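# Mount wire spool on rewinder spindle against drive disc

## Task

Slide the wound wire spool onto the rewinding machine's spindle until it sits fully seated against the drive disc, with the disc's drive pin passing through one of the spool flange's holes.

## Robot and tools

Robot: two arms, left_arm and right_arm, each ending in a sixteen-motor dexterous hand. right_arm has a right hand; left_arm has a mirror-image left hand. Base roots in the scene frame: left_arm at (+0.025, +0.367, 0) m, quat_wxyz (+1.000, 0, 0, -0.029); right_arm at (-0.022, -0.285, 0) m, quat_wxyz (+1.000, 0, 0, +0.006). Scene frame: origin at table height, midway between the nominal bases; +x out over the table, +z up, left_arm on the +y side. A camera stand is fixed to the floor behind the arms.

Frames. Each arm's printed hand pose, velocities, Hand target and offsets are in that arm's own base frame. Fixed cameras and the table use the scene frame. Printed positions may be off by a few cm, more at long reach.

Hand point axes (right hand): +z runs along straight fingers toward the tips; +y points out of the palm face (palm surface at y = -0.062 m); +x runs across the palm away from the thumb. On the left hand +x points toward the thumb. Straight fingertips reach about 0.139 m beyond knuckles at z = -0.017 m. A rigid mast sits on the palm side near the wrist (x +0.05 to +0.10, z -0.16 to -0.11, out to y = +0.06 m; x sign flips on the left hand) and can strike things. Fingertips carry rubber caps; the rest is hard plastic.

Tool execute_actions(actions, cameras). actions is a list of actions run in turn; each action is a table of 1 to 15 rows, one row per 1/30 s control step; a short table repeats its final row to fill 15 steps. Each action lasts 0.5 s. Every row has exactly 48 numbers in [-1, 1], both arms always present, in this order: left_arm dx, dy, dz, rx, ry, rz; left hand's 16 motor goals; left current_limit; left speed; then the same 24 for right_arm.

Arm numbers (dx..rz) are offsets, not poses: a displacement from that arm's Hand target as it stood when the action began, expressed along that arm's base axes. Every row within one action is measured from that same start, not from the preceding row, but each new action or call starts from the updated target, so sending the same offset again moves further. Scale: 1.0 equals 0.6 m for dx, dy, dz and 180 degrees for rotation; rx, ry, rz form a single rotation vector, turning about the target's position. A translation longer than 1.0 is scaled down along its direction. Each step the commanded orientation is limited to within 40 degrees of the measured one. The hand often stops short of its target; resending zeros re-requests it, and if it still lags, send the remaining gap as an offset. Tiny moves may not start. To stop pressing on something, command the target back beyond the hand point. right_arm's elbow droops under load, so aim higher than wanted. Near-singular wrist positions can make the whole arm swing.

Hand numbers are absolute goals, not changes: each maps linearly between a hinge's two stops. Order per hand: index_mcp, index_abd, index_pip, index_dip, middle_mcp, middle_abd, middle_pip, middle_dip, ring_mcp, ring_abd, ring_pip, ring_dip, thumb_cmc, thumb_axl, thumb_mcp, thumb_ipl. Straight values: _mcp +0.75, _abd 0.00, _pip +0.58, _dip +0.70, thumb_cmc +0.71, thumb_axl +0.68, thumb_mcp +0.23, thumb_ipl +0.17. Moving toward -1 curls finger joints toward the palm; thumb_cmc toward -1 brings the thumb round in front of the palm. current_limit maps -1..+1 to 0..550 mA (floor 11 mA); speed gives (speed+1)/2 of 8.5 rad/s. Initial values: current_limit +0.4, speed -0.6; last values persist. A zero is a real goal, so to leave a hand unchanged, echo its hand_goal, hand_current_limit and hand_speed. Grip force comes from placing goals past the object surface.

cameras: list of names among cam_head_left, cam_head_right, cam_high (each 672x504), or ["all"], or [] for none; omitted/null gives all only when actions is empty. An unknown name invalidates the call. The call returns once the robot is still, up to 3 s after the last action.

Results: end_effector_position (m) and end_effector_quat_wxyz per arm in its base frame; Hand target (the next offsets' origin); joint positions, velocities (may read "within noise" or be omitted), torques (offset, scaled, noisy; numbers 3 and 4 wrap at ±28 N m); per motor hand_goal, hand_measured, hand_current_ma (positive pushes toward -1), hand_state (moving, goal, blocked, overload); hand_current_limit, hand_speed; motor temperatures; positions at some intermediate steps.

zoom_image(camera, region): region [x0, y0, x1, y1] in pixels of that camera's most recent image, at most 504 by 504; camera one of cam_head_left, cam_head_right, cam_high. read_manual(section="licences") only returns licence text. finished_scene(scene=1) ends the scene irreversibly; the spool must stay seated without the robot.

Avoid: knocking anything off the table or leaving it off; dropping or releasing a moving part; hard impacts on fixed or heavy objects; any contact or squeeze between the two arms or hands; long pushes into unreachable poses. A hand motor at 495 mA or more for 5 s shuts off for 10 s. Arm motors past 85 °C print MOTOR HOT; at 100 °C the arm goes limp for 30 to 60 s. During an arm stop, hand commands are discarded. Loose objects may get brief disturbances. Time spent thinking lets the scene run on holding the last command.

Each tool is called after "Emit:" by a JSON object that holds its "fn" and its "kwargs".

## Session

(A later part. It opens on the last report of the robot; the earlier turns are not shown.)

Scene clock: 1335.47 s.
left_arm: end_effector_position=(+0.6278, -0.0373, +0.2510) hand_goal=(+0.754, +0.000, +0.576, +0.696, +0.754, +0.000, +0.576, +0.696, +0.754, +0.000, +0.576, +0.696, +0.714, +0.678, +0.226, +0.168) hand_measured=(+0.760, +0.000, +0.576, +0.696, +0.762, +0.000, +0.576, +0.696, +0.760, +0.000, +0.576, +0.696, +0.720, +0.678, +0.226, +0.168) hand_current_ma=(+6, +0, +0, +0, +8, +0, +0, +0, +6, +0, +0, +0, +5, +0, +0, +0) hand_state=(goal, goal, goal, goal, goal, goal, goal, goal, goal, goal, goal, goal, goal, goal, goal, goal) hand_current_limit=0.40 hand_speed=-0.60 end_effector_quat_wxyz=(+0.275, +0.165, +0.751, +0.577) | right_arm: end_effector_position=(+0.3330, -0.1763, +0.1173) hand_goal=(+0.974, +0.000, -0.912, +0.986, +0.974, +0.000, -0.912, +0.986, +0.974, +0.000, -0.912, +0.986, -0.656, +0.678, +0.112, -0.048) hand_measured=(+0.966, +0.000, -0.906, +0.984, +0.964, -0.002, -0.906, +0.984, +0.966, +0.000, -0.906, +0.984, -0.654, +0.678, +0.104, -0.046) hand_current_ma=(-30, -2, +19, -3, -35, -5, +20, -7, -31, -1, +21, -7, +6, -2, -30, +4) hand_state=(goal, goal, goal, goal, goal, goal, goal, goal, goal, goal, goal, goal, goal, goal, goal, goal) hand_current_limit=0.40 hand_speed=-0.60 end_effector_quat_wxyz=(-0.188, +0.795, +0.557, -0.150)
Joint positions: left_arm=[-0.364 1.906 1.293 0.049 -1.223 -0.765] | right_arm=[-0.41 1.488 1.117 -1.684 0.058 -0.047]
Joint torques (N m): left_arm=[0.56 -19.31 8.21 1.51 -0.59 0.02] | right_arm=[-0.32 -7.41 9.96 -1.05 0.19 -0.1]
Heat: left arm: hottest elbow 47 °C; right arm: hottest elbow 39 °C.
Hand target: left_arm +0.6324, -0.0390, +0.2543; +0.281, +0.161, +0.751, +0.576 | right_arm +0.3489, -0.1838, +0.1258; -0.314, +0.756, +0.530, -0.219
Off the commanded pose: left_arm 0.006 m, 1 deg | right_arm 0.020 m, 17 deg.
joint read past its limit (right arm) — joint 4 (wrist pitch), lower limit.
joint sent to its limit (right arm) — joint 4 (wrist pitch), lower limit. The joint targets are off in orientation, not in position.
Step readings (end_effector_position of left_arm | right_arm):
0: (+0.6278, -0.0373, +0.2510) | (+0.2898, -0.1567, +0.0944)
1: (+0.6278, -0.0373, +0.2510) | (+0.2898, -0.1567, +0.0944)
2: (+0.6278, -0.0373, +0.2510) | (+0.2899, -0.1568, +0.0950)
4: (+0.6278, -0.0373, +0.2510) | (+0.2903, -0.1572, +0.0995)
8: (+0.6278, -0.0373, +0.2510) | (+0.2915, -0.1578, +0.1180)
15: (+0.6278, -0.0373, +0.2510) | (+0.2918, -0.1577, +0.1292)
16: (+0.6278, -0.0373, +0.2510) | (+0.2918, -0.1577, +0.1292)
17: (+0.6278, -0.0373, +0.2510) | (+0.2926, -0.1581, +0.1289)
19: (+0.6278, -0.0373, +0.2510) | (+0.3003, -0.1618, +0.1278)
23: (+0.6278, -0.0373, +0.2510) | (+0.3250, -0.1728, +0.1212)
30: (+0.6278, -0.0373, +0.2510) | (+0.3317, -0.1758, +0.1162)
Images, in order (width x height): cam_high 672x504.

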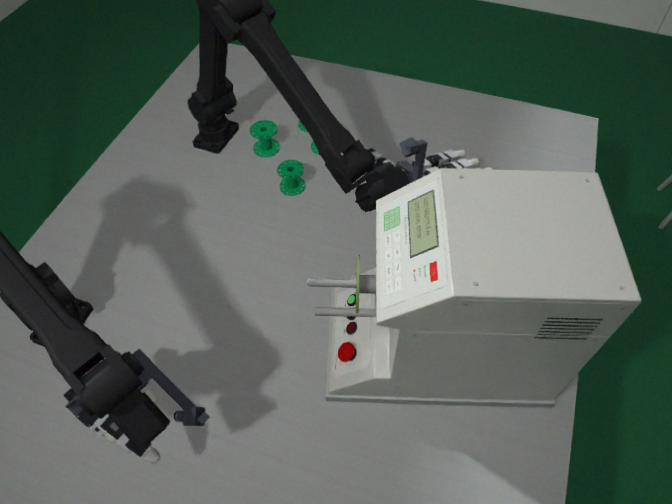

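Emit:
{"fn": "execute_actions", "kwargs": {"actions": []}}

Scene clock: 1342.47 s.
left_arm: end_effector_position=(+0.6278, -0.0373, +0.2510) hand_goal=(+0.754, +0.000, +0.576, +0.696, +0.754, +0.000, +0.576, +0.696, +0.754, +0.000, +0.576, +0.696, +0.714, +0.678, +0.226, +0.168) hand_measured=(+0.760, +0.000, +0.576, +0.696, +0.762, +0.000, +0.576, +0.696, +0.760, +0.000, +0.576, +0.696, +0.720, +0.678, +0.226, +0.168) hand_current_ma=(+6, +0, +0, +0, +8, +0, +0, +0, +6, +0, +0, +0, +5, +0, +0, +0) hand_state=(goal, goal, goal, goal, goal, goal, goal, goal, goal, goal, goal, goal, goal, goal, goal, goal) hand_current_limit=0.40 hand_speed=-0.60 end_effector_quat_wxyz=(+0.275, +0.165, +0.751, +0.577) | right_arm: end_effector_position=(+0.3330, -0.1763, +0.1173) hand_goal=(+0.974, +0.000, -0.912, +0.986, +0.974, +0.000, -0.912, +0.986, +0.974, +0.000, -0.912, +0.986, -0.656, +0.678, +0.112, -0.048) hand_measured=(+0.966, +0.000, -0.906, +0.984, +0.964, -0.002, -0.906, +0.984, +0.966, +0.000, -0.906, +0.984, -0.654, +0.678, +0.104, -0.046) hand_current_ma=(-30, -2, +19, -3, -35, -5, +20, -7, -31, -1, +21, -7, +6, -2, -30, +4) hand_state=(goal, goal, goal, goal, goal, goal, goal, goal, goal, goal, goal, goal, goal, goal, goal, goal) hand_current_limit=0.40 hand_speed=-0.60 end_effector_quat_wxyz=(-0.188, +0.795, +0.557, -0.150)
Joint positions: left_arm=[-0.364 1.906 1.293 0.049 -1.223 -0.765] | right_arm=[-0.41 1.488 1.117 -1.684 0.058 -0.047]
Joint velocities: within noise
Joint torques (N m): left_arm=[0.26 -19.37 8.34 1.52 -0.58 0.04] | right_arm=[-0.26 -7.41 9.94 -1.05 0.19 -0.1]
Motor temperatures (°C): left_arm=[31 39 47 28 30 26] | right_arm=[30 32 39 27 29 25]
Heat: left arm: hottest elbow 47 °C; right arm: hottest elbow 39 °C.
Hand target: left_arm +0.6324, -0.0390, +0.2543; +0.281, +0.161, +0.751, +0.576 | right_arm +0.3489, -0.1838, +0.1258; -0.314, +0.756, +0.530, -0.219
Off the commanded pose: left_arm 0.006 m, 1 deg | right_arm 0.020 m, 17 deg.
joint read past its limit (right arm) — joint 4 (wrist pitch), lower limit.

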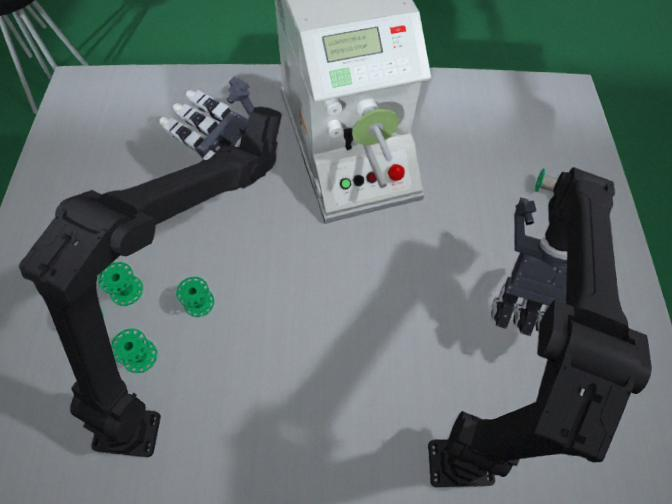

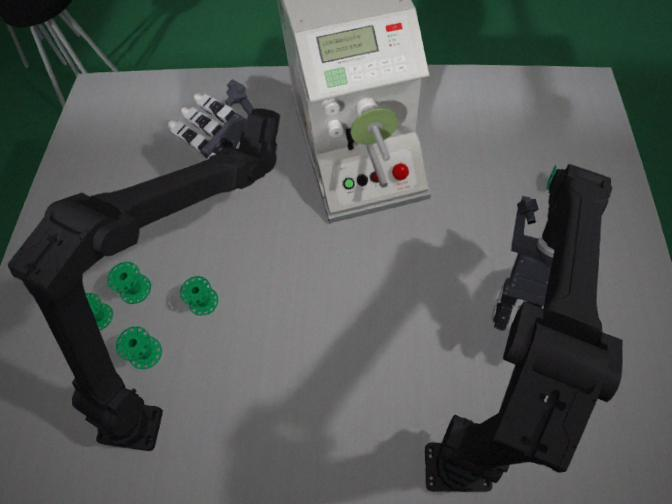

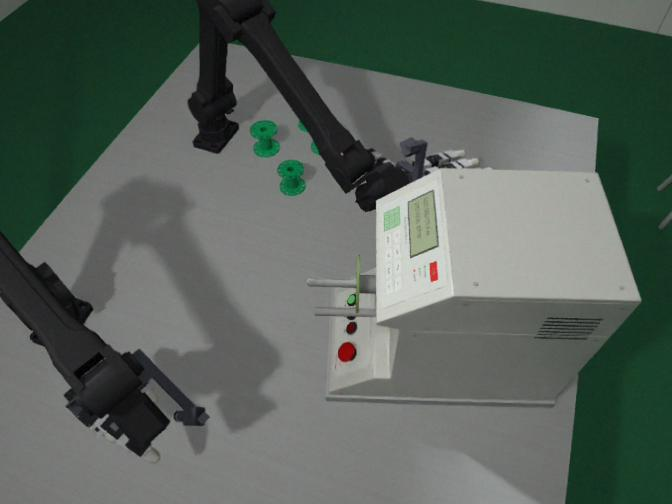

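Emit:
{"fn": "zoom_image", "kwargs": {"camera": "cam_head_left", "region": [520, 150, 600, 210]}}

Emit:
{"fn": "execute_actions", "kwargs": {"actions": [], "cameras": ["cam_head_left", "cam_high"]}}

Emit:
{"fn": "zoom_image", "kwargs": {"camera": "cam_head_left", "region": [520, 150, 600, 210]}}

Scaled by 6.300 from the camera's 672x504 image, which has a finer 960x720 frame.

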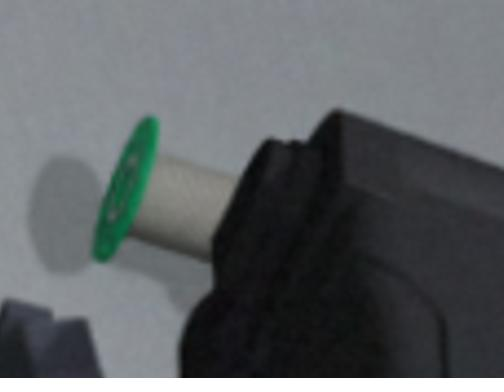

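Scene clock: 1352.63 s.
left_arm: end_effector_position=(+0.6278, -0.0373, +0.2510) hand_goal=(+0.754, +0.000, +0.576, +0.696, +0.754, +0.000, +0.576, +0.696, +0.754, +0.000, +0.576, +0.696, +0.714, +0.678, +0.226, +0.168) hand_measured=(+0.760, +0.000, +0.576, +0.696, +0.762, +0.000, +0.576, +0.696, +0.760, +0.000, +0.576, +0.696, +0.720, +0.678, +0.226, +0.168) hand_current_ma=(+6, +0, +0, +0, +8, +0, +0, +0, +6, +0, +0, +0, +5, +0, +0, +0) hand_state=(goal, goal, goal, goal, goal, goal, goal, goal, goal, goal, goal, goal, goal, goal, goal, goal) hand_current_limit=0.40 hand_speed=-0.60 end_effector_quat_wxyz=(+0.275, +0.165, +0.751, +0.577) | right_arm: end_effector_position=(+0.3330, -0.1763, +0.1173) hand_goal=(+0.974, +0.000, -0.912, +0.986, +0.974, +0.000, -0.912, +0.986, +0.974, +0.000, -0.912, +0.986, -0.656, +0.678, +0.112, -0.048) hand_measured=(+0.966, +0.000, -0.906, +0.984, +0.964, -0.002, -0.906, +0.984, +0.966, +0.000, -0.906, +0.984, -0.654, +0.678, +0.104, -0.046) hand_current_ma=(-30, -2, +19, -3, -35, -5, +20, -7, -31, -1, +21, -7, +6, -2, -30, +4) hand_state=(goal, goal, goal, goal, goal, goal, goal, goal, goal, goal, goal, goal, goal, goal, goal, goal) hand_current_limit=0.40 hand_speed=-0.60 end_effector_quat_wxyz=(-0.188, +0.795, +0.557, -0.150)
Joint positions: left_arm=[-0.364 1.906 1.293 0.049 -1.223 -0.765] | right_arm=[-0.41 1.488 1.117 -1.684 0.058 -0.047]
Joint velocities: within noise
Joint torques (N m): left_arm=[0.32 -19.37 8.27 1.55 -0.58 0.02] | right_arm=[-0.26 -7.41 9.94 -1.05 0.19 -0.1]
Motor temperatures (°C): left_arm=[31 39 47 28 30 26] | right_arm=[30 32 40 27 29 25]
Heat: left arm: hottest elbow 47 °C; right arm: hottest elbow 40 °C.
Hand target: left_arm +0.6324, -0.0390, +0.2543; +0.281, +0.161, +0.751, +0.576 | right_arm +0.3489, -0.1838, +0.1258; -0.314, +0.756, +0.530, -0.219
Off the commanded pose: left_arm 0.006 m, 1 deg | right_arm 0.020 m, 17 deg.
joint read past its limit (right arm) — joint 4 (wrist pitch), lower limit.
Images, in order (width x height): cam_head_left 672x504, cam_high 672x504.

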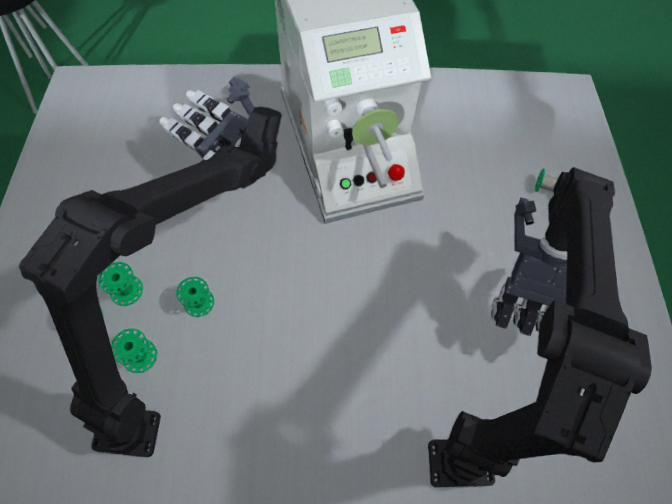

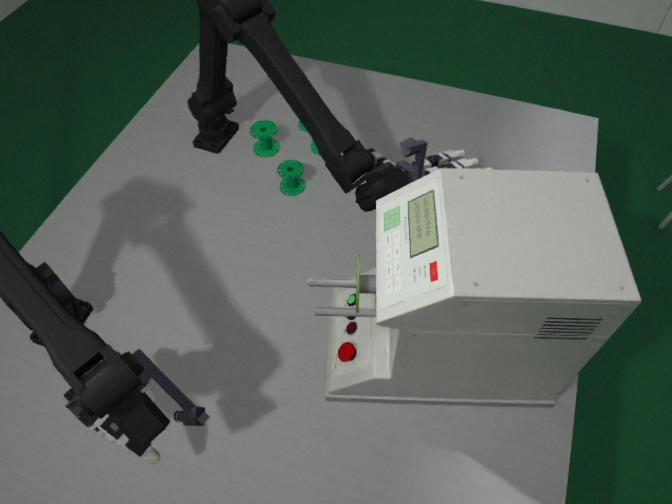

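Scaled by 6.300 from the camera's 672x504 image, which has a finer 960x720 frame.

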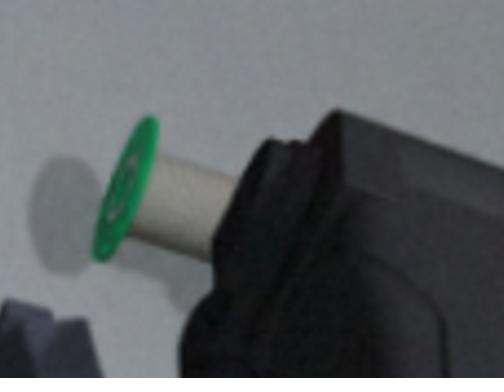

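Emit:
{"fn": "execute_actions", "kwargs": {"actions": [[[0,0,0,0,0,0,0.754,0,0.576,0.696,0.754,0,0.576,0.696,0.754,0,0.576,0.696,0.714,0.678,0.226,0.168,0.4,-0.6,0.04,-0.0175,0.11,-0.045,-0.124,0,0.973,0,-0.3,0.986,0.973,0,-0.3,0.986,0.973,0,-0.3,0.986,-0.3,0.678,0.112,-0.049,0.4,-0.6]],[[0,0,0,0,0,0,0.754,0,0.576,0.696,0.754,0,0.576,0.696,0.754,0,0.576,0.696,0.714,0.678,0.226,0.168,0.4,-0.6,0.063,-0.0275,0.089,-0.045,-0.124,0,0.973,0,0.4,0.986,0.973,0,0.4,0.986,0.973,0,0.4,0.986,0.2,0.678,0.112,-0.049,0.4,-0.6]],[[0,0,0,0,0,0,0.754,0,0.576,0.696,0.754,0,0.576,0.696,0.754,0,0.576,0.696,0.714,0.678,0.226,0.168,0.4,-0.6,0.063,-0.0275,0.089,-0.045,-0.124,0,0.973,0,0.97,0.986,0.973,0,0.97,0.986,0.973,0,0.97,0.986,0.5,0.678,0.112,-0.049,0.4,-0.6]],[[0,0,0,0,0,0,0.754,0,0.576,0.696,0.754,0,0.576,0.696,0.754,0,0.576,0.696,0.714,0.678,0.226,0.168,0.4,-0.6,0.086,-0.0375,0.07,-0.045,-0.124,0,0.973,0,0.97,0.986,0.973,0,0.97,0.986,0.973,0,0.97,0.986,0.5,0.678,0.112,-0.049,0.4,-0.6]],[[0,0,0,0,0,0,0.754,0,0.576,0.696,0.754,0,0.576,0.696,0.754,0,0.576,0.696,0.714,0.678,0.226,0.168,0.4,-0.6,0.1,-0.036,0,0,0,0,0.973,0,0.97,0.986,0.973,0,0.97,0.986,0.973,0,0.97,0.986,0.5,0.678,0.112,-0.049,0.4,-0.6]]], "cameras": ["all"]}}

Scene clock: 1524.20 s.
left_arm: end_effector_position=(+0.6278, -0.0373, +0.2510) hand_goal=(+0.754, +0.000, +0.576, +0.696, +0.754, +0.000, +0.576, +0.696, +0.754, +0.000, +0.576, +0.696, +0.714, +0.678, +0.226, +0.168) hand_measured=(+0.760, +0.000, +0.576, +0.696, +0.762, +0.000, +0.576, +0.696, +0.760, +0.000, +0.576, +0.696, +0.720, +0.678, +0.226, +0.168) hand_current_ma=(+6, +0, +0, +0, +8, +0, +0, +0, +6, +0, +0, +0, +5, +0, +0, +0) hand_state=(goal, goal, goal, goal, goal, goal, goal, goal, goal, goal, goal, goal, goal, goal, goal, goal) hand_current_limit=0.40 hand_speed=-0.60 end_effector_quat_wxyz=(+0.275, +0.165, +0.751, +0.577) | right_arm: end_effector_position=(+0.5447, -0.2677, +0.3109) hand_goal=(+0.974, +0.000, +0.970, +0.986, +0.974, +0.000, +0.970, +0.986, +0.974, +0.000, +0.970, +0.986, +0.500, +0.678, +0.112, -0.048) hand_measured=(+0.976, +0.000, +0.968, +0.984, +0.976, -0.002, +0.968, +0.984, +0.976, +0.000, +0.966, +0.984, +0.504, +0.678, +0.106, -0.046) hand_current_ma=(+5, -2, -7, -3, +6, -5, -8, -7, +5, -1, -9, -7, +13, -2, -26, +4) hand_state=(goal, goal, goal, goal, goal, goal, goal, goal, goal, goal, goal, goal, goal, goal, goal, goal) hand_current_limit=0.40 hand_speed=-0.60 end_effector_quat_wxyz=(+0.325, +0.751, +0.527, +0.230)
Joint positions: left_arm=[-0.364 1.906 1.293 0.049 -1.223 -0.765] | right_arm=[-0.451 1.329 1.075 -0.501 -0.078 -0.069]
Joint torques (N m): left_arm=[0.44 -19.37 8.24 1.55 -0.58 0.03] | right_arm=[0.44 -9.17 13.14 1.88 0.11 0]
Heat: left arm: hottest elbow 47 °C; right arm: hottest elbow 44 °C.
Hand target: left_arm +0.6324, -0.0390, +0.2543; +0.281, +0.161, +0.751, +0.576 | right_arm +0.5601, -0.2715, +0.3409; +0.345, +0.742, +0.521, +0.243
Off the commanded pose: left_arm 0.006 m, 1 deg | right_arm 0.034 m, 3 deg.
Step readings (end_effector_position of left_arm | right_arm):
0: (+0.6278, -0.0373, +0.2510) | (+0.3330, -0.1763, +0.1173)
1: (+0.6278, -0.0373, +0.2510) | (+0.3333, -0.1764, +0.1175)
2: (+0.6278, -0.0373, +0.2510) | (+0.3344, -0.1766, +0.1187)
4: (+0.6278, -0.0373, +0.2510) | (+0.3388, -0.1777, +0.1254)
8: (+0.6278, -0.0373, +0.2510) | (+0.3511, -0.1826, +0.1562)
15: (+0.6278, -0.0373, +0.2510) | (+0.3612, -0.1875, +0.1833)
16: (+0.6278, -0.0373, +0.2510) | (+0.3614, -0.1875, +0.1832)
17: (+0.6278, -0.0373, +0.2510) | (+0.3645, -0.1883, +0.1840)
19: (+0.6278, -0.0373, +0.2510) | (+0.3768, -0.1928, +0.1916)
23: (+0.6278, -0.0373, +0.2510) | (+0.3935, -0.2004, +0.2212)
30: (+0.6278, -0.0373, +0.2510) | (+0.4006, -0.2043, +0.2395)
31: (+0.6278, -0.0373, +0.2510) | (+0.4016, -0.2047, +0.2399)
32: (+0.6278, -0.0373, +0.2510) | (+0.4067, -0.2062, +0.2437)
34: (+0.6278, -0.0373, +0.2510) | (+0.4236, -0.2131, +0.2574)
38: (+0.6278, -0.0373, +0.2510) | (+0.4418, -0.2208, +0.2963)
45: (+0.6278, -0.0373, +0.2510) | (+0.4484, -0.2245, +0.3145)
46: (+0.6278, -0.0373, +0.2510) | (+0.4489, -0.2243, +0.3125)
47: (+0.6278, -0.0373, +0.2510) | (+0.4524, -0.2252, +0.3126)
49: (+0.6278, -0.0373, +0.2510) | (+0.4665, -0.2304, +0.3211)
53: (+0.6278, -0.0373, +0.2510) | (+0.4872, -0.2385, +0.3422)
60: (+0.6278, -0.0373, +0.2510) | (+0.4975, -0.2436, +0.3568)
61: (+0.6278, -0.0373, +0.2510) | (+0.4981, -0.2440, +0.3574)
62: (+0.6278, -0.0373, +0.2510) | (+0.4997, -0.2449, +0.3562)
64: (+0.6278, -0.0373, +0.2510) | (+0.5079, -0.2498, +0.3515)
68: (+0.6278, -0.0373, +0.2510) | (+0.5302, -0.2609, +0.3216)
75: (+0.6278, -0.0373, +0.2510) | (+0.5403, -0.2656, +0.2968)

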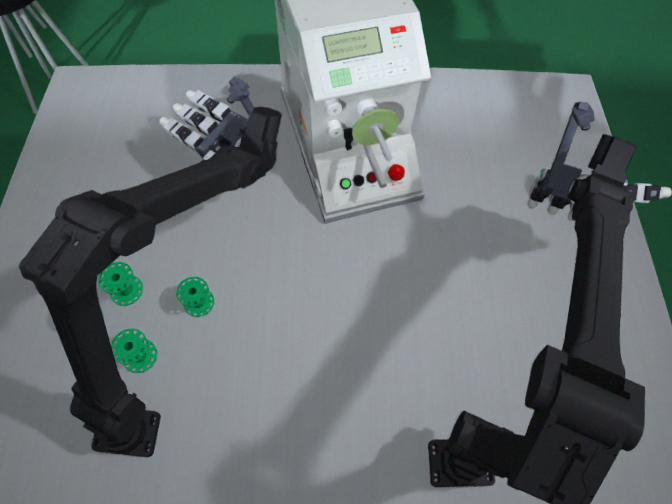

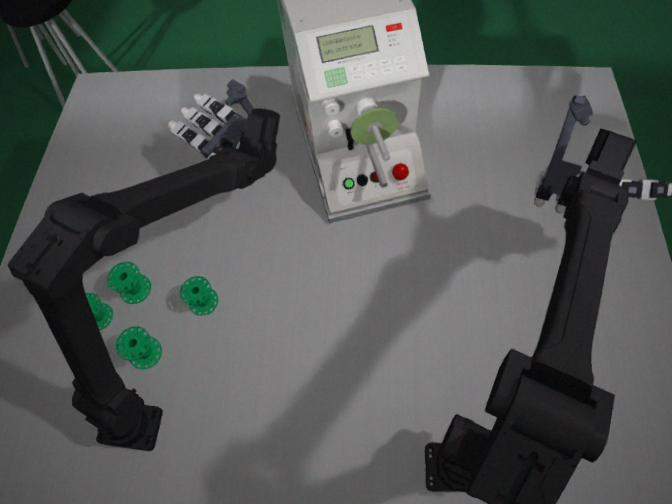

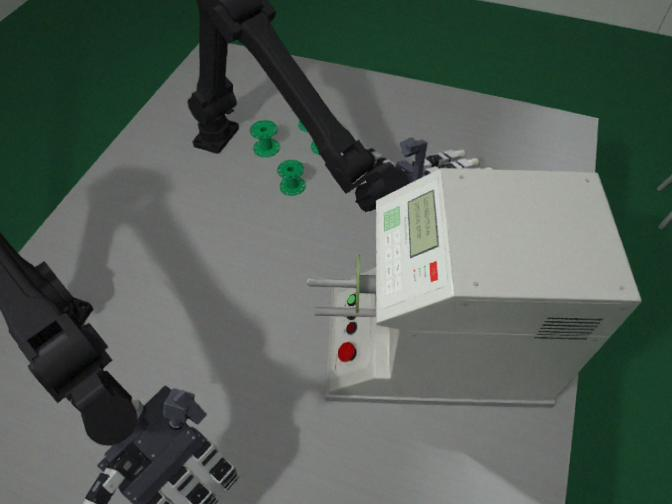

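Emit:
{"fn": "execute_actions", "kwargs": {"actions": [[[0,0,0,0,0,0,0.754,0,0.576,0.696,0.754,0,0.576,0.696,0.754,0,0.576,0.696,0.714,0.678,0.226,0.168,0.4,-0.6,0.118,-0.0417,-0.01,0,0,0,0.973,0,0.97,0.986,0.973,0,0.97,0.986,0.973,0,0.97,0.986,0.5,0.678,0.112,-0.049,0.4,-0.6]],[[0,0,0,0,0,0,0.754,0,0.576,0.696,0.754,0,0.576,0.696,0.754,0,0.576,0.696,0.714,0.678,0.226,0.168,0.4,-0.6,0.118,-0.0417,-0.01,0,0,0,0.973,0,0.97,0.986,0.973,0,0.97,0.986,0.973,0,0.97,0.986,0.5,0.678,0.112,-0.049,0.4,-0.6]],[[0,0,0,0,0,0,0.754,0,0.576,0.696,0.754,0,0.576,0.696,0.754,0,0.576,0.696,0.714,0.678,0.226,0.168,0.4,-0.6,0.118,-0.0417,-0.01,0,0,0,0.973,0,0.97,0.986,0.973,0,0.97,0.986,0.973,0,0.97,0.986,0.5,0.678,0.112,-0.049,0.4,-0.6]]], "cameras": ["all"]}}

Emit:
{"fn": "zoom_image", "kwargs": {"camera": "cam_head_left", "region": [510, 80, 672, 230]}}

Emit:
{"fn": "zoom_image", "kwargs": {"camera": "cam_head_right", "region": [510, 80, 672, 230]}}

Scene clock: 1535.90 s.
left_arm: end_effector_position=(+0.6278, -0.0373, +0.2510) hand_goal=(+0.754, +0.000, +0.576, +0.696, +0.754, +0.000, +0.576, +0.696, +0.754, +0.000, +0.576, +0.696, +0.714, +0.678, +0.226, +0.168) hand_measured=(+0.760, +0.000, +0.576, +0.696, +0.762, +0.000, +0.576, +0.696, +0.760, +0.000, +0.576, +0.696, +0.720, +0.678, +0.226, +0.168) hand_current_ma=(+6, +0, +0, +0, +8, +0, +0, +0, +6, +0, +0, +0, +5, +0, +0, +0) hand_state=(goal, goal, goal, goal, goal, goal, goal, goal, goal, goal, goal, goal, goal, goal, goal, goal) hand_current_limit=0.40 hand_speed=-0.60 end_effector_quat_wxyz=(+0.275, +0.165, +0.751, +0.577) | right_arm: end_effector_position=(+0.7565, -0.3443, +0.3179) hand_goal=(+0.974, +0.000, +0.970, +0.986, +0.974, +0.000, +0.970, +0.986, +0.974, +0.000, +0.970, +0.986, +0.500, +0.678, +0.112, -0.048) hand_measured=(+0.978, +0.000, +0.968, +0.984, +0.978, -0.002, +0.968, +0.984, +0.978, +0.000, +0.968, +0.984, +0.506, +0.678, +0.106, -0.046) hand_current_ma=(+12, -2, -6, -3, +14, -5, -6, -7, +12, -1, -6, -7, +20, -2, -26, +4) hand_state=(goal, goal, goal, goal, goal, goal, goal, goal, goal, goal, goal, goal, goal, goal, goal, goal) hand_current_limit=0.40 hand_speed=-0.60 end_effector_quat_wxyz=(+0.343, +0.743, +0.523, +0.239)
Joint positions: left_arm=[-0.364 1.906 1.293 0.049 -1.223 -0.765] | right_arm=[-0.415 1.899 1.761 -0.571 -0.05 -0.047]
Joint torques (N m): left_arm=[0.38 -19.43 8.27 1.5 -0.57 0.06] | right_arm=[0.38 -16.44 13.83 1.2 0.12 -0.01]
Motor temperatures (°C): left_arm=[31 40 47 28 30 26] | right_arm=[29 31 47 27 29 25]
Heat: left arm: hottest elbow 47 °C; right arm: hottest elbow 47 °C.
Hand target: left_arm +0.6324, -0.0390, +0.2543; +0.281, +0.161, +0.751, +0.576 | right_arm +0.7724, -0.3467, +0.3226; +0.345, +0.742, +0.521, +0.243
Off the commanded pose: left_arm 0.006 m, 1 deg | right_arm 0.017 m, 1 deg.
Step readings (end_effector_position of left_arm | right_arm):
0: (+0.6278, -0.0373, +0.2510) | (+0.5447, -0.2677, +0.3109)
1: (+0.6278, -0.0373, +0.2510) | (+0.5449, -0.2679, +0.3111)
2: (+0.6278, -0.0373, +0.2510) | (+0.5465, -0.2685, +0.3119)
4: (+0.6278, -0.0373, +0.2510) | (+0.5582, -0.2729, +0.3155)
8: (+0.6278, -0.0373, +0.2510) | (+0.5939, -0.2844, +0.3219)
15: (+0.6278, -0.0373, +0.2510) | (+0.6118, -0.2896, +0.3108)
16: (+0.6278, -0.0373, +0.2510) | (+0.6126, -0.2901, +0.3114)
17: (+0.6278, -0.0373, +0.2510) | (+0.6151, -0.2916, +0.3118)
19: (+0.6278, -0.0373, +0.2510) | (+0.6301, -0.2968, +0.3182)
23: (+0.6278, -0.0373, +0.2510) | (+0.6646, -0.3109, +0.3257)
30: (+0.6278, -0.0373, +0.2510) | (+0.6822, -0.3176, +0.3119)
31: (+0.6278, -0.0373, +0.2510) | (+0.6832, -0.3181, +0.3113)
32: (+0.6278, -0.0373, +0.2510) | (+0.6858, -0.3189, +0.3113)
34: (+0.6278, -0.0373, +0.2510) | (+0.7011, -0.3236, +0.3167)
38: (+0.6278, -0.0373, +0.2510) | (+0.7347, -0.3365, +0.3272)
45: (+0.6278, -0.0373, +0.2510) | (+0.7527, -0.3433, +0.3126)

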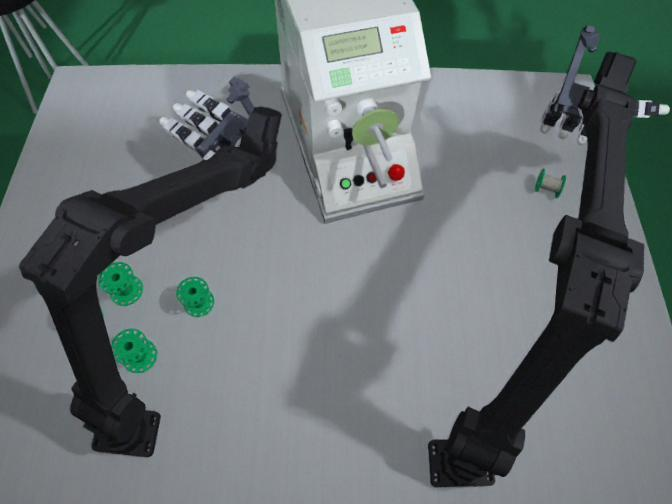

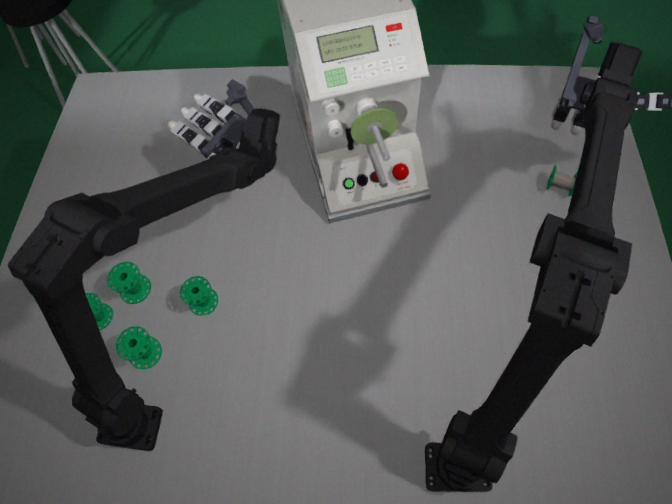

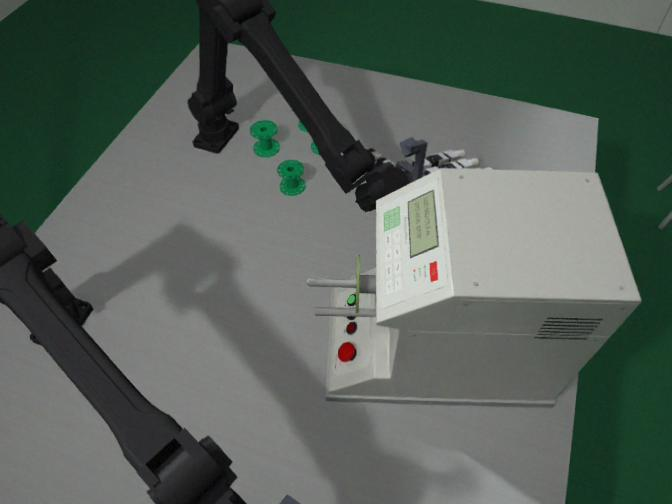

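Scaled by 3.111 from the camera's 672x504 image, which has a finer 960x720 frame.

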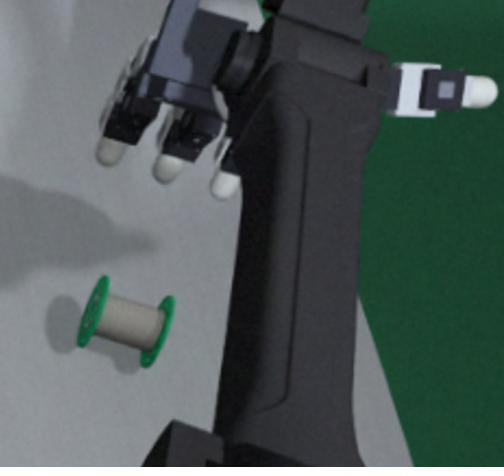

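Scaled by 3.111 from the camera's 672x504 image, which has a finer 960x720 frame.

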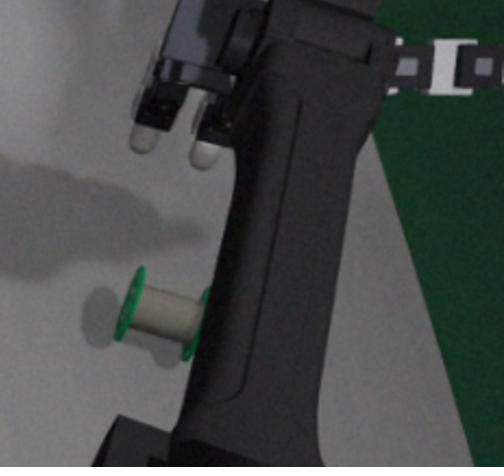

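Emit:
{"fn": "execute_actions", "kwargs": {"actions": [[[0,0,0,0,0,0,0.754,0,0.576,0.696,0.754,0,0.576,0.696,0.754,0,0.576,0.696,0.714,0.678,0.226,0.168,0.4,-0.6,0.002,0,-0.08,0,0,0,0.973,0,0.97,0.986,0.973,0,0.97,0.986,0.973,0,0.97,0.986,0.5,0.678,0.112,-0.049,0.4,-0.6]],[[0,0,0,0,0,0,0.754,0,0.576,0.696,0.754,0,0.576,0.696,0.754,0,0.576,0.696,0.714,0.678,0.226,0.168,0.4,-0.6,0.002,0,-0.08,0,0,0,0.973,0,0.97,0.986,0.973,0,0.97,0.986,0.973,0,0.97,0.986,0.5,0.678,0.112,-0.049,0.4,-0.6]]], "cameras": ["cam_head_left", "cam_head_right"]}}

Emit:
{"fn": "zoom_image", "kwargs": {"camera": "cam_head_left", "region": [510, 100, 630, 220]}}

Emit:
{"fn": "zoom_image", "kwargs": {"camera": "cam_head_right", "region": [510, 100, 630, 220]}}

Scene clock: 1561.17 s.
left_arm: end_effector_position=(+0.6278, -0.0373, +0.2510) hand_goal=(+0.754, +0.000, +0.576, +0.696, +0.754, +0.000, +0.576, +0.696, +0.754, +0.000, +0.576, +0.696, +0.714, +0.678, +0.226, +0.168) hand_measured=(+0.760, +0.000, +0.576, +0.696, +0.762, +0.000, +0.576, +0.696, +0.760, +0.000, +0.576, +0.696, +0.720, +0.678, +0.226, +0.168) hand_current_ma=(+6, +0, +0, +0, +8, +0, +0, +0, +6, +0, +0, +0, +5, +0, +0, +0) hand_state=(goal, goal, goal, goal, goal, goal, goal, goal, goal, goal, goal, goal, goal, goal, goal, goal) hand_current_limit=0.40 hand_speed=-0.60 end_effector_quat_wxyz=(+0.275, +0.165, +0.751, +0.577) | right_arm: end_effector_position=(+0.7686, -0.3496, +0.2510) hand_goal=(+0.974, +0.000, +0.970, +0.986, +0.974, +0.000, +0.970, +0.986, +0.974, +0.000, +0.970, +0.986, +0.500, +0.678, +0.112, -0.048) hand_measured=(+0.978, +0.000, +0.968, +0.984, +0.978, -0.002, +0.968, +0.984, +0.978, +0.000, +0.968, +0.984, +0.506, +0.678, +0.106, -0.046) hand_current_ma=(+12, -2, -6, -3, +14, -5, -6, -7, +12, -1, -6, -7, +20, -2, -26, +4) hand_state=(goal, goal, goal, goal, goal, goal, goal, goal, goal, goal, goal, goal, goal, goal, goal, goal) hand_current_limit=0.40 hand_speed=-0.60 end_effector_quat_wxyz=(+0.355, +0.738, +0.519, +0.246)
Joint positions: left_arm=[-0.364 1.906 1.293 0.049 -1.223 -0.765] | right_arm=[-0.414 1.971 1.672 -0.38 -0.049 -0.046]
Joint torques (N m): left_arm=[0.38 -19.49 8.31 1.55 -0.57 0.05] | right_arm=[0.44 -17.32 8.77 2.13 0.13 -0.01]
Motor temperatures (°C): left_arm=[31 40 47 28 30 26] | right_arm=[29 34 53 27 29 25]
Heat: left arm: hottest elbow 47 °C; right arm: hottest elbow 53 °C.
Hand target: left_arm +0.6324, -0.0390, +0.2543; +0.281, +0.161, +0.751, +0.576 | right_arm +0.7748, -0.3466, +0.2267; +0.345, +0.742, +0.521, +0.243
Off the commanded pose: left_arm 0.006 m, 1 deg | right_arm 0.025 m, 1 deg.
Step readings (end_effector_position of left_arm | right_arm):
0: (+0.6278, -0.0373, +0.2510) | (+0.7565, -0.3443, +0.3179)
1: (+0.6278, -0.0373, +0.2510) | (+0.7565, -0.3443, +0.3179)
2: (+0.6278, -0.0373, +0.2510) | (+0.7566, -0.3443, +0.3183)
4: (+0.6278, -0.0373, +0.2510) | (+0.7589, -0.3454, +0.3213)
8: (+0.6278, -0.0373, +0.2510) | (+0.7633, -0.3474, +0.3249)
15: (+0.6278, -0.0373, +0.2510) | (+0.7648, -0.3481, +0.3146)
16: (+0.6278, -0.0373, +0.2510) | (+0.7649, -0.3482, +0.3129)
17: (+0.6278, -0.0373, +0.2510) | (+0.7650, -0.3482, +0.3109)
19: (+0.6278, -0.0373, +0.2510) | (+0.7647, -0.3481, +0.3059)
23: (+0.6278, -0.0373, +0.2510) | (+0.7644, -0.3476, +0.2833)
30: (+0.6278, -0.0373, +0.2510) | (+0.7680, -0.3493, +0.2505)
Images, in order (width x height): cam_head_left 672x504, cam_head_right 672x504.

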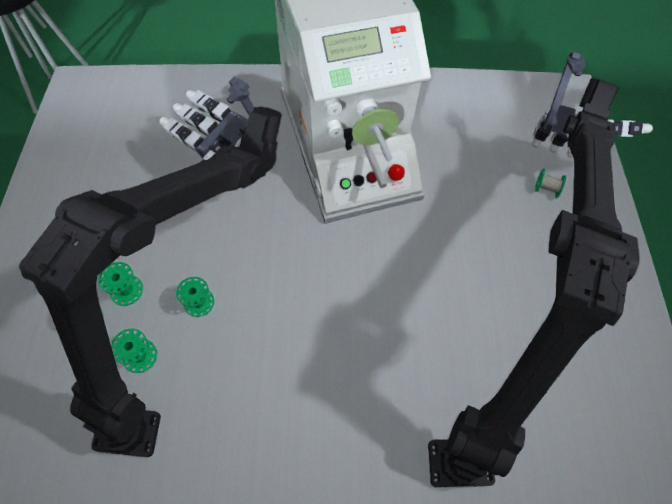

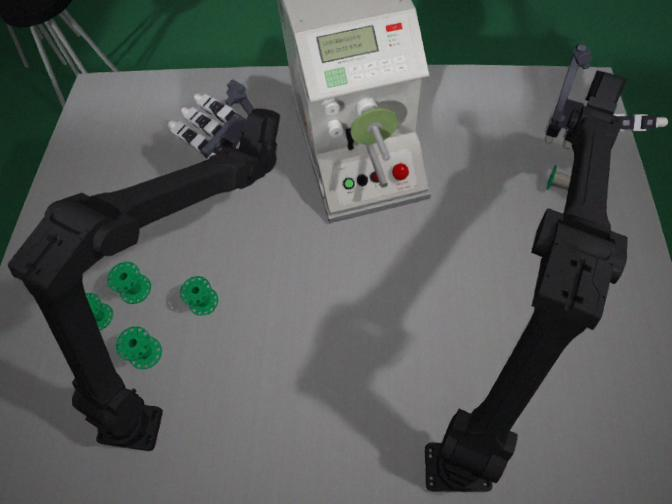

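Scaled by 4.200 from the camera's 672x504 image, which has a finer 960x720 frame.

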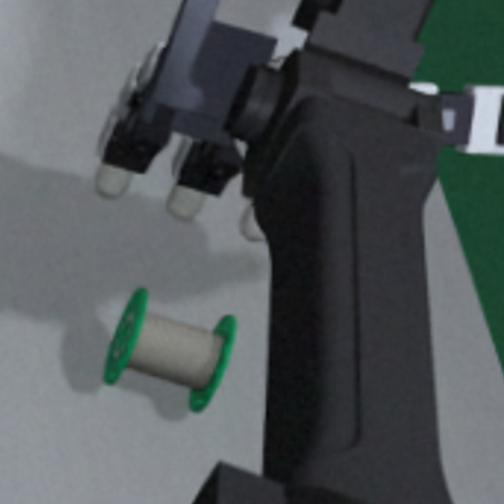

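Scaled by 4.200 from the camera's 672x504 image, which has a finer 960x720 frame.

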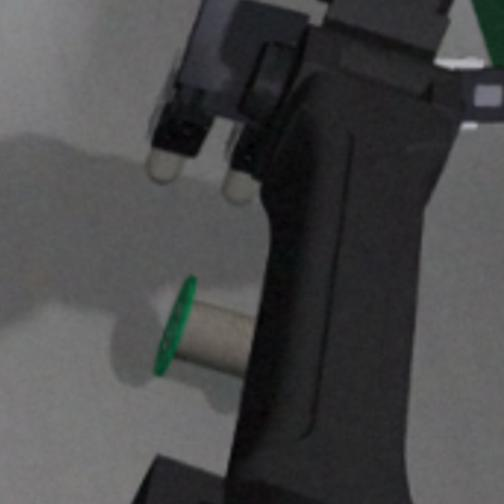

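Emit:
{"fn": "execute_actions", "kwargs": {"actions": [[[0,0,0,0,0,0,0.754,0,0.576,0.696,0.754,0,0.576,0.696,0.754,0,0.576,0.696,0.714,0.678,0.226,0.168,0.4,-0.6,0,0,-0.07,0,0,0,0.973,0,0.97,0.986,0.973,0,0.97,0.986,0.973,0,0.97,0.986,0.5,0.678,0.112,-0.049,0.4,-0.6]]], "cameras": ["cam_head_left"]}}

Emit:
{"fn": "zoom_image", "kwargs": {"camera": "cam_head_left", "region": [510, 100, 630, 220]}}

Scene clock: 1570.73 s.
left_arm: end_effector_position=(+0.6278, -0.0373, +0.2510) hand_goal=(+0.754, +0.000, +0.576, +0.696, +0.754, +0.000, +0.576, +0.696, +0.754, +0.000, +0.576, +0.696, +0.714, +0.678, +0.226, +0.168) hand_measured=(+0.760, +0.000, +0.576, +0.696, +0.762, +0.000, +0.576, +0.696, +0.760, +0.000, +0.576, +0.696, +0.720, +0.678, +0.226, +0.168) hand_current_ma=(+6, +0, +0, +0, +8, +0, +0, +0, +6, +0, +0, +0, +5, +0, +0, +0) hand_state=(goal, goal, goal, goal, goal, goal, goal, goal, goal, goal, goal, goal, goal, goal, goal, goal) hand_current_limit=0.40 hand_speed=-0.60 end_effector_quat_wxyz=(+0.275, +0.165, +0.751, +0.577) | right_arm: end_effector_position=(+0.7702, -0.3503, +0.2149) hand_goal=(+0.974, +0.000, +0.970, +0.986, +0.974, +0.000, +0.970, +0.986, +0.974, +0.000, +0.970, +0.986, +0.500, +0.678, +0.112, -0.048) hand_measured=(+0.978, +0.000, +0.968, +0.984, +0.978, -0.002, +0.968, +0.984, +0.978, +0.000, +0.968, +0.984, +0.506, +0.678, +0.106, -0.046) hand_current_ma=(+12, -2, -6, -3, +14, -5, -6, -7, +12, -1, -6, -7, +20, -2, -26, +4) hand_state=(goal, goal, goal, goal, goal, goal, goal, goal, goal, goal, goal, goal, goal, goal, goal, goal) hand_current_limit=0.40 hand_speed=-0.60 end_effector_quat_wxyz=(+0.357, +0.737, +0.518, +0.248)
Joint positions: left_arm=[-0.364 1.906 1.293 0.049 -1.223 -0.765] | right_arm=[-0.414 2.008 1.626 -0.289 -0.049 -0.046]
Joint torques (N m): left_arm=[0.26 -19.49 8.21 1.54 -0.59 0.05] | right_arm=[0.5 -17.14 8.13 2.21 0.13 -0.01]
Heat: left arm: hottest elbow 47 °C; right arm: hottest elbow 51 °C.
Hand target: left_arm +0.6324, -0.0390, +0.2543; +0.281, +0.161, +0.751, +0.576 | right_arm +0.7748, -0.3466, +0.1846; +0.345, +0.742, +0.521, +0.243
Off the commanded pose: left_arm 0.006 m, 1 deg | right_arm 0.031 m, 2 deg.
Step readings (end_effector_position of left_arm | right_arm):
0: (+0.6278, -0.0373, +0.2510) | (+0.7686, -0.3496, +0.2510)
1: (+0.6278, -0.0373, +0.2510) | (+0.7687, -0.3496, +0.2512)
2: (+0.6278, -0.0373, +0.2510) | (+0.7688, -0.3497, +0.2516)
4: (+0.6278, -0.0373, +0.2510) | (+0.7690, -0.3498, +0.2520)
8: (+0.6278, -0.0373, +0.2510) | (+0.7685, -0.3495, +0.2415)
15: (+0.6278, -0.0373, +0.2510) | (+0.7697, -0.3500, +0.2163)
Images, in order (width x height): cam_head_left 672x504.

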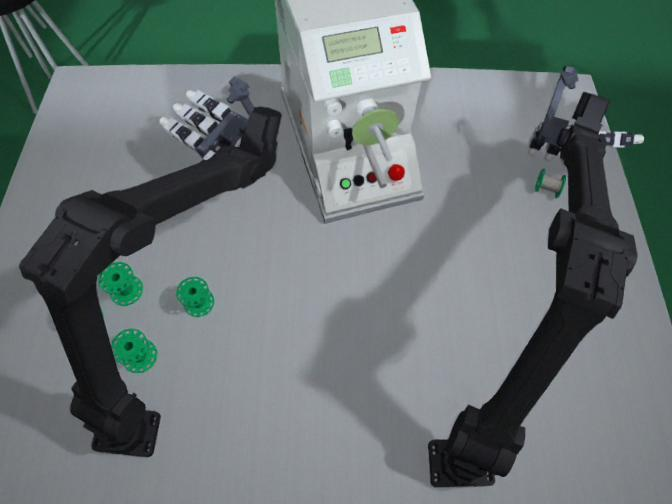

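Scaled by 4.200 from the camera's 672x504 image, which has a finer 960x720 frame.

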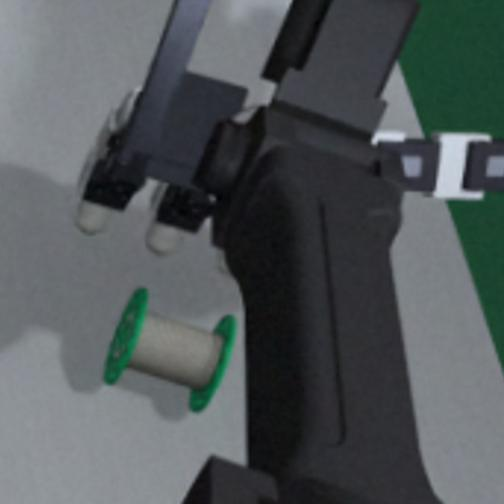

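Emit:
{"fn": "execute_actions", "kwargs": {"actions": [[[0,0,0,0,0,0,0.754,0,0.576,0.696,0.754,0,0.576,0.696,0.754,0,0.576,0.696,0.714,0.678,0.226,0.168,0.4,-0.6,0,0,-0.045,0,0,0,0.973,0,0.97,0.986,0.973,0,0.97,0.986,0.973,0,0.97,0.986,0.5,0.678,0.112,-0.049,0.4,-0.6]]], "cameras": ["cam_head_left", "cam_high"]}}

Emit:
{"fn": "zoom_image", "kwargs": {"camera": "cam_head_left", "region": [510, 100, 630, 220]}}

Scene clock: 1584.63 s.
left_arm: end_effector_position=(+0.6278, -0.0373, +0.2510) hand_goal=(+0.754, +0.000, +0.576, +0.696, +0.754, +0.000, +0.576, +0.696, +0.754, +0.000, +0.576, +0.696, +0.714, +0.678, +0.226, +0.168) hand_measured=(+0.760, +0.000, +0.576, +0.696, +0.762, +0.000, +0.576, +0.696, +0.760, +0.000, +0.576, +0.696, +0.720, +0.678, +0.226, +0.168) hand_current_ma=(+6, +0, +0, +0, +8, +0, +0, +0, +6, +0, +0, +0, +5, +0, +0, +0) hand_state=(goal, goal, goal, goal, goal, goal, goal, goal, goal, goal, goal, goal, goal, goal, goal, goal) hand_current_limit=0.40 hand_speed=-0.60 end_effector_quat_wxyz=(+0.275, +0.165, +0.751, +0.577) | right_arm: end_effector_position=(+0.7719, -0.3514, +0.2125) hand_goal=(+0.974, +0.000, +0.970, +0.986, +0.974, +0.000, +0.970, +0.986, +0.974, +0.000, +0.970, +0.986, +0.500, +0.678, +0.112, -0.048) hand_measured=(+0.978, +0.000, +0.968, +0.984, +0.980, -0.002, +0.970, +0.984, +0.980, +0.000, +0.976, +0.990, +0.506, +0.678, +0.106, -0.046) hand_current_ma=(+12, -2, -6, -3, +18, -2, +0, -3, +19, +2, +22, +15, +21, -2, -26, +4) hand_state=(goal, goal, goal, goal, goal, goal, goal, goal, goal, goal, goal, goal, goal, goal, goal, goal) hand_current_limit=0.40 hand_speed=-0.60 end_effector_quat_wxyz=(+0.371, +0.731, +0.512, +0.257)
Joint positions: left_arm=[-0.364 1.906 1.293 0.049 -1.223 -0.765] | right_arm=[-0.414 2.017 1.609 -0.229 -0.049 -0.042]
Joint torques (N m): left_arm=[0.21 -19.49 8.27 1.51 -0.59 0.03] | right_arm=[0.5 -15.68 7.02 2.09 0.12 -0.06]
Heat: left arm: hottest elbow 47 °C; right arm: hottest elbow 49 °C.
Hand target: left_arm +0.6324, -0.0390, +0.2543; +0.281, +0.161, +0.751, +0.576 | right_arm +0.7749, -0.3466, +0.1577; +0.345, +0.742, +0.521, +0.243
Off the commanded pose: left_arm 0.006 m, 1 deg | right_arm 0.055 m, 4 deg.
Step readings (end_effector_position of left_arm | right_arm):
0: (+0.6278, -0.0373, +0.2510) | (+0.7702, -0.3503, +0.2149)
1: (+0.6278, -0.0373, +0.2510) | (+0.7703, -0.3503, +0.2150)
2: (+0.6278, -0.0373, +0.2510) | (+0.7704, -0.3504, +0.2154)
4: (+0.6278, -0.0373, +0.2510) | (+0.7708, -0.3505, +0.2158)
8: (+0.6278, -0.0373, +0.2510) | (+0.7711, -0.3509, +0.2120)
15: (+0.6278, -0.0373, +0.2510) | (+0.7719, -0.3514, +0.2124)
Images, in order (width x height): cam_head_left 672x504, cam_high 672x504.

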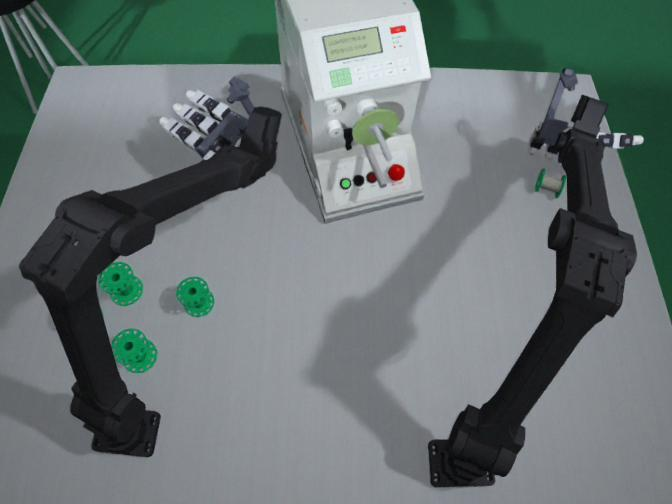

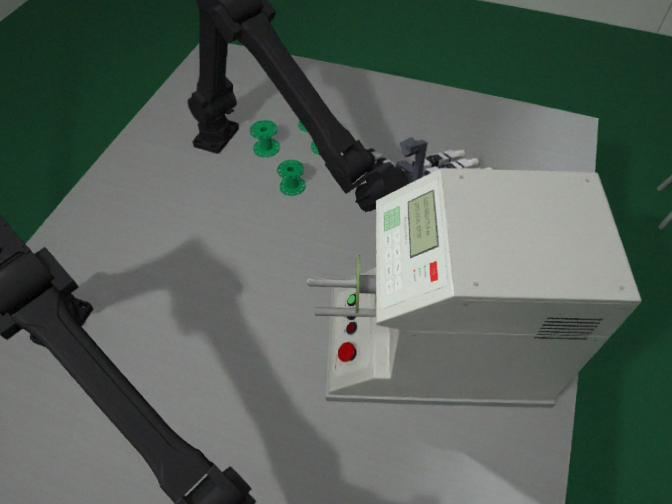

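Scaled by 4.200 from the camera's 672x504 image, which has a finer 960x720 frame.

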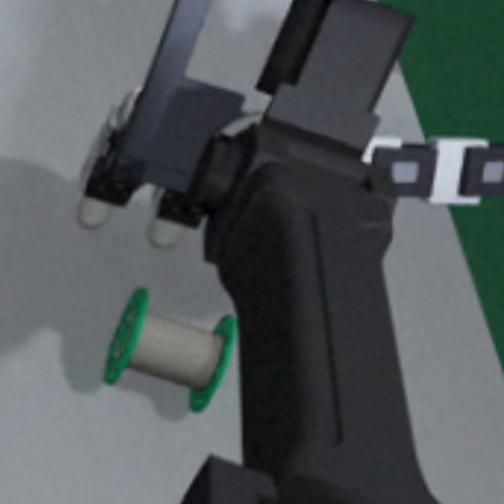

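Emit:
{"fn": "execute_actions", "kwargs": {"actions": [[[0,0,0,0,0,0,0.754,0,0.576,0.696,0.754,0,0.576,0.696,0.754,0,0.576,0.696,0.714,0.678,0.226,0.168,0.4,-0.6,0,0,0.095,0,0,0,0.973,0,0.97,0.986,0.973,0,0.97,0.986,0.973,0,0.97,0.986,0.5,0.678,0.112,-0.049,0.4,-0.6]],[[0,0,0,0,0,0,0.754,0,0.576,0.696,0.754,0,0.576,0.696,0.754,0,0.576,0.696,0.714,0.678,0.226,0.168,0.4,-0.6,-0.04,0.037,0,0,0,0,0.973,0,0.97,0.986,0.973,0,0.97,0.986,0.973,0,0.97,0.986,0.5,0.678,0.112,-0.049,0.4,-0.6]]], "cameras": ["cam_head_left"]}}

Emit:
{"fn": "zoom_image", "kwargs": {"camera": "cam_head_left", "region": [510, 100, 630, 220]}}

Scene clock: 1613.30 s.
left_arm: end_effector_position=(+0.6278, -0.0373, +0.2510) hand_goal=(+0.754, +0.000, +0.576, +0.696, +0.754, +0.000, +0.576, +0.696, +0.754, +0.000, +0.576, +0.696, +0.714, +0.678, +0.226, +0.168) hand_measured=(+0.760, +0.000, +0.576, +0.696, +0.762, +0.000, +0.576, +0.696, +0.760, +0.000, +0.576, +0.696, +0.720, +0.678, +0.226, +0.168) hand_current_ma=(+6, +0, +0, +0, +8, +0, +0, +0, +6, +0, +0, +0, +5, +0, +0, +0) hand_state=(goal, goal, goal, goal, goal, goal, goal, goal, goal, goal, goal, goal, goal, goal, goal, goal) hand_current_limit=0.40 hand_speed=-0.60 end_effector_quat_wxyz=(+0.275, +0.165, +0.751, +0.577) | right_arm: end_effector_position=(+0.7536, -0.3277, +0.2130) hand_goal=(+0.974, +0.000, +0.970, +0.986, +0.974, +0.000, +0.970, +0.986, +0.974, +0.000, +0.970, +0.986, +0.500, +0.678, +0.112, -0.048) hand_measured=(+0.974, +0.000, +0.968, +0.984, +0.974, -0.002, +0.968, +0.984, +0.974, +0.002, +0.966, +0.986, +0.506, +0.678, +0.106, -0.046) hand_current_ma=(+2, -2, -6, -3, +2, -2, -8, -3, +1, +2, -10, +0, +21, -2, -26, +4) hand_state=(goal, goal, goal, goal, goal, goal, goal, goal, goal, goal, goal, goal, goal, goal, goal, goal) hand_current_limit=0.40 hand_speed=-0.60 end_effector_quat_wxyz=(+0.343, +0.742, +0.523, +0.240)
Joint positions: left_arm=[-0.364 1.906 1.293 0.049 -1.223 -0.765] | right_arm=[-0.393 1.95 1.553 -0.311 -0.036 -0.034]
Joint torques (N m): left_arm=[0.73 -19.72 8.35 1.54 -0.57 0.05] | right_arm=[0.21 -20.01 7.5 2.11 0.14 -0.01]
Motor temperatures (°C): left_arm=[31 40 47 28 30 26] | right_arm=[29 33 46 27 29 25]
Heat: left arm: hottest elbow 47 °C; right arm: hottest elbow 46 °C.
Hand target: left_arm +0.6324, -0.0390, +0.2543; +0.281, +0.161, +0.751, +0.576 | right_arm +0.7508, -0.3243, +0.2147; +0.345, +0.742, +0.521, +0.243
Off the commanded pose: left_arm 0.006 m, 1 deg | right_arm 0.005 m, 1 deg.
Step readings (end_effector_position of left_arm | right_arm):
0: (+0.6278, -0.0373, +0.2510) | (+0.7719, -0.3514, +0.2125)
1: (+0.6278, -0.0373, +0.2510) | (+0.7719, -0.3514, +0.2125)
2: (+0.6278, -0.0373, +0.2510) | (+0.7717, -0.3514, +0.2117)
4: (+0.6278, -0.0373, +0.2510) | (+0.7702, -0.3508, +0.2086)
8: (+0.6278, -0.0373, +0.2510) | (+0.7675, -0.3497, +0.2082)
15: (+0.6278, -0.0373, +0.2510) | (+0.7666, -0.3493, +0.2078)
16: (+0.6278, -0.0373, +0.2510) | (+0.7666, -0.3492, +0.2080)
17: (+0.6278, -0.0373, +0.2510) | (+0.7669, -0.3482, +0.2096)
19: (+0.6278, -0.0373, +0.2510) | (+0.7644, -0.3462, +0.2100)
23: (+0.6278, -0.0373, +0.2510) | (+0.7556, -0.3373, +0.2108)
30: (+0.6278, -0.0373, +0.2510) | (+0.7540, -0.3288, +0.2151)
Images, in order (width x height): cam_head_left 672x504.

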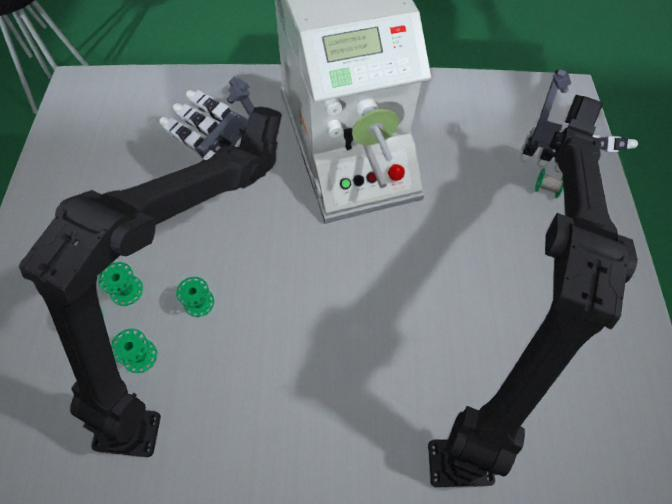

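Scaled by 4.200 from the camera's 672x504 image, which has a finer 960x720 frame.

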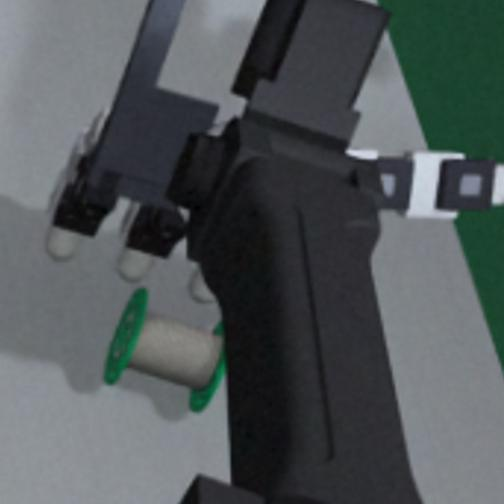

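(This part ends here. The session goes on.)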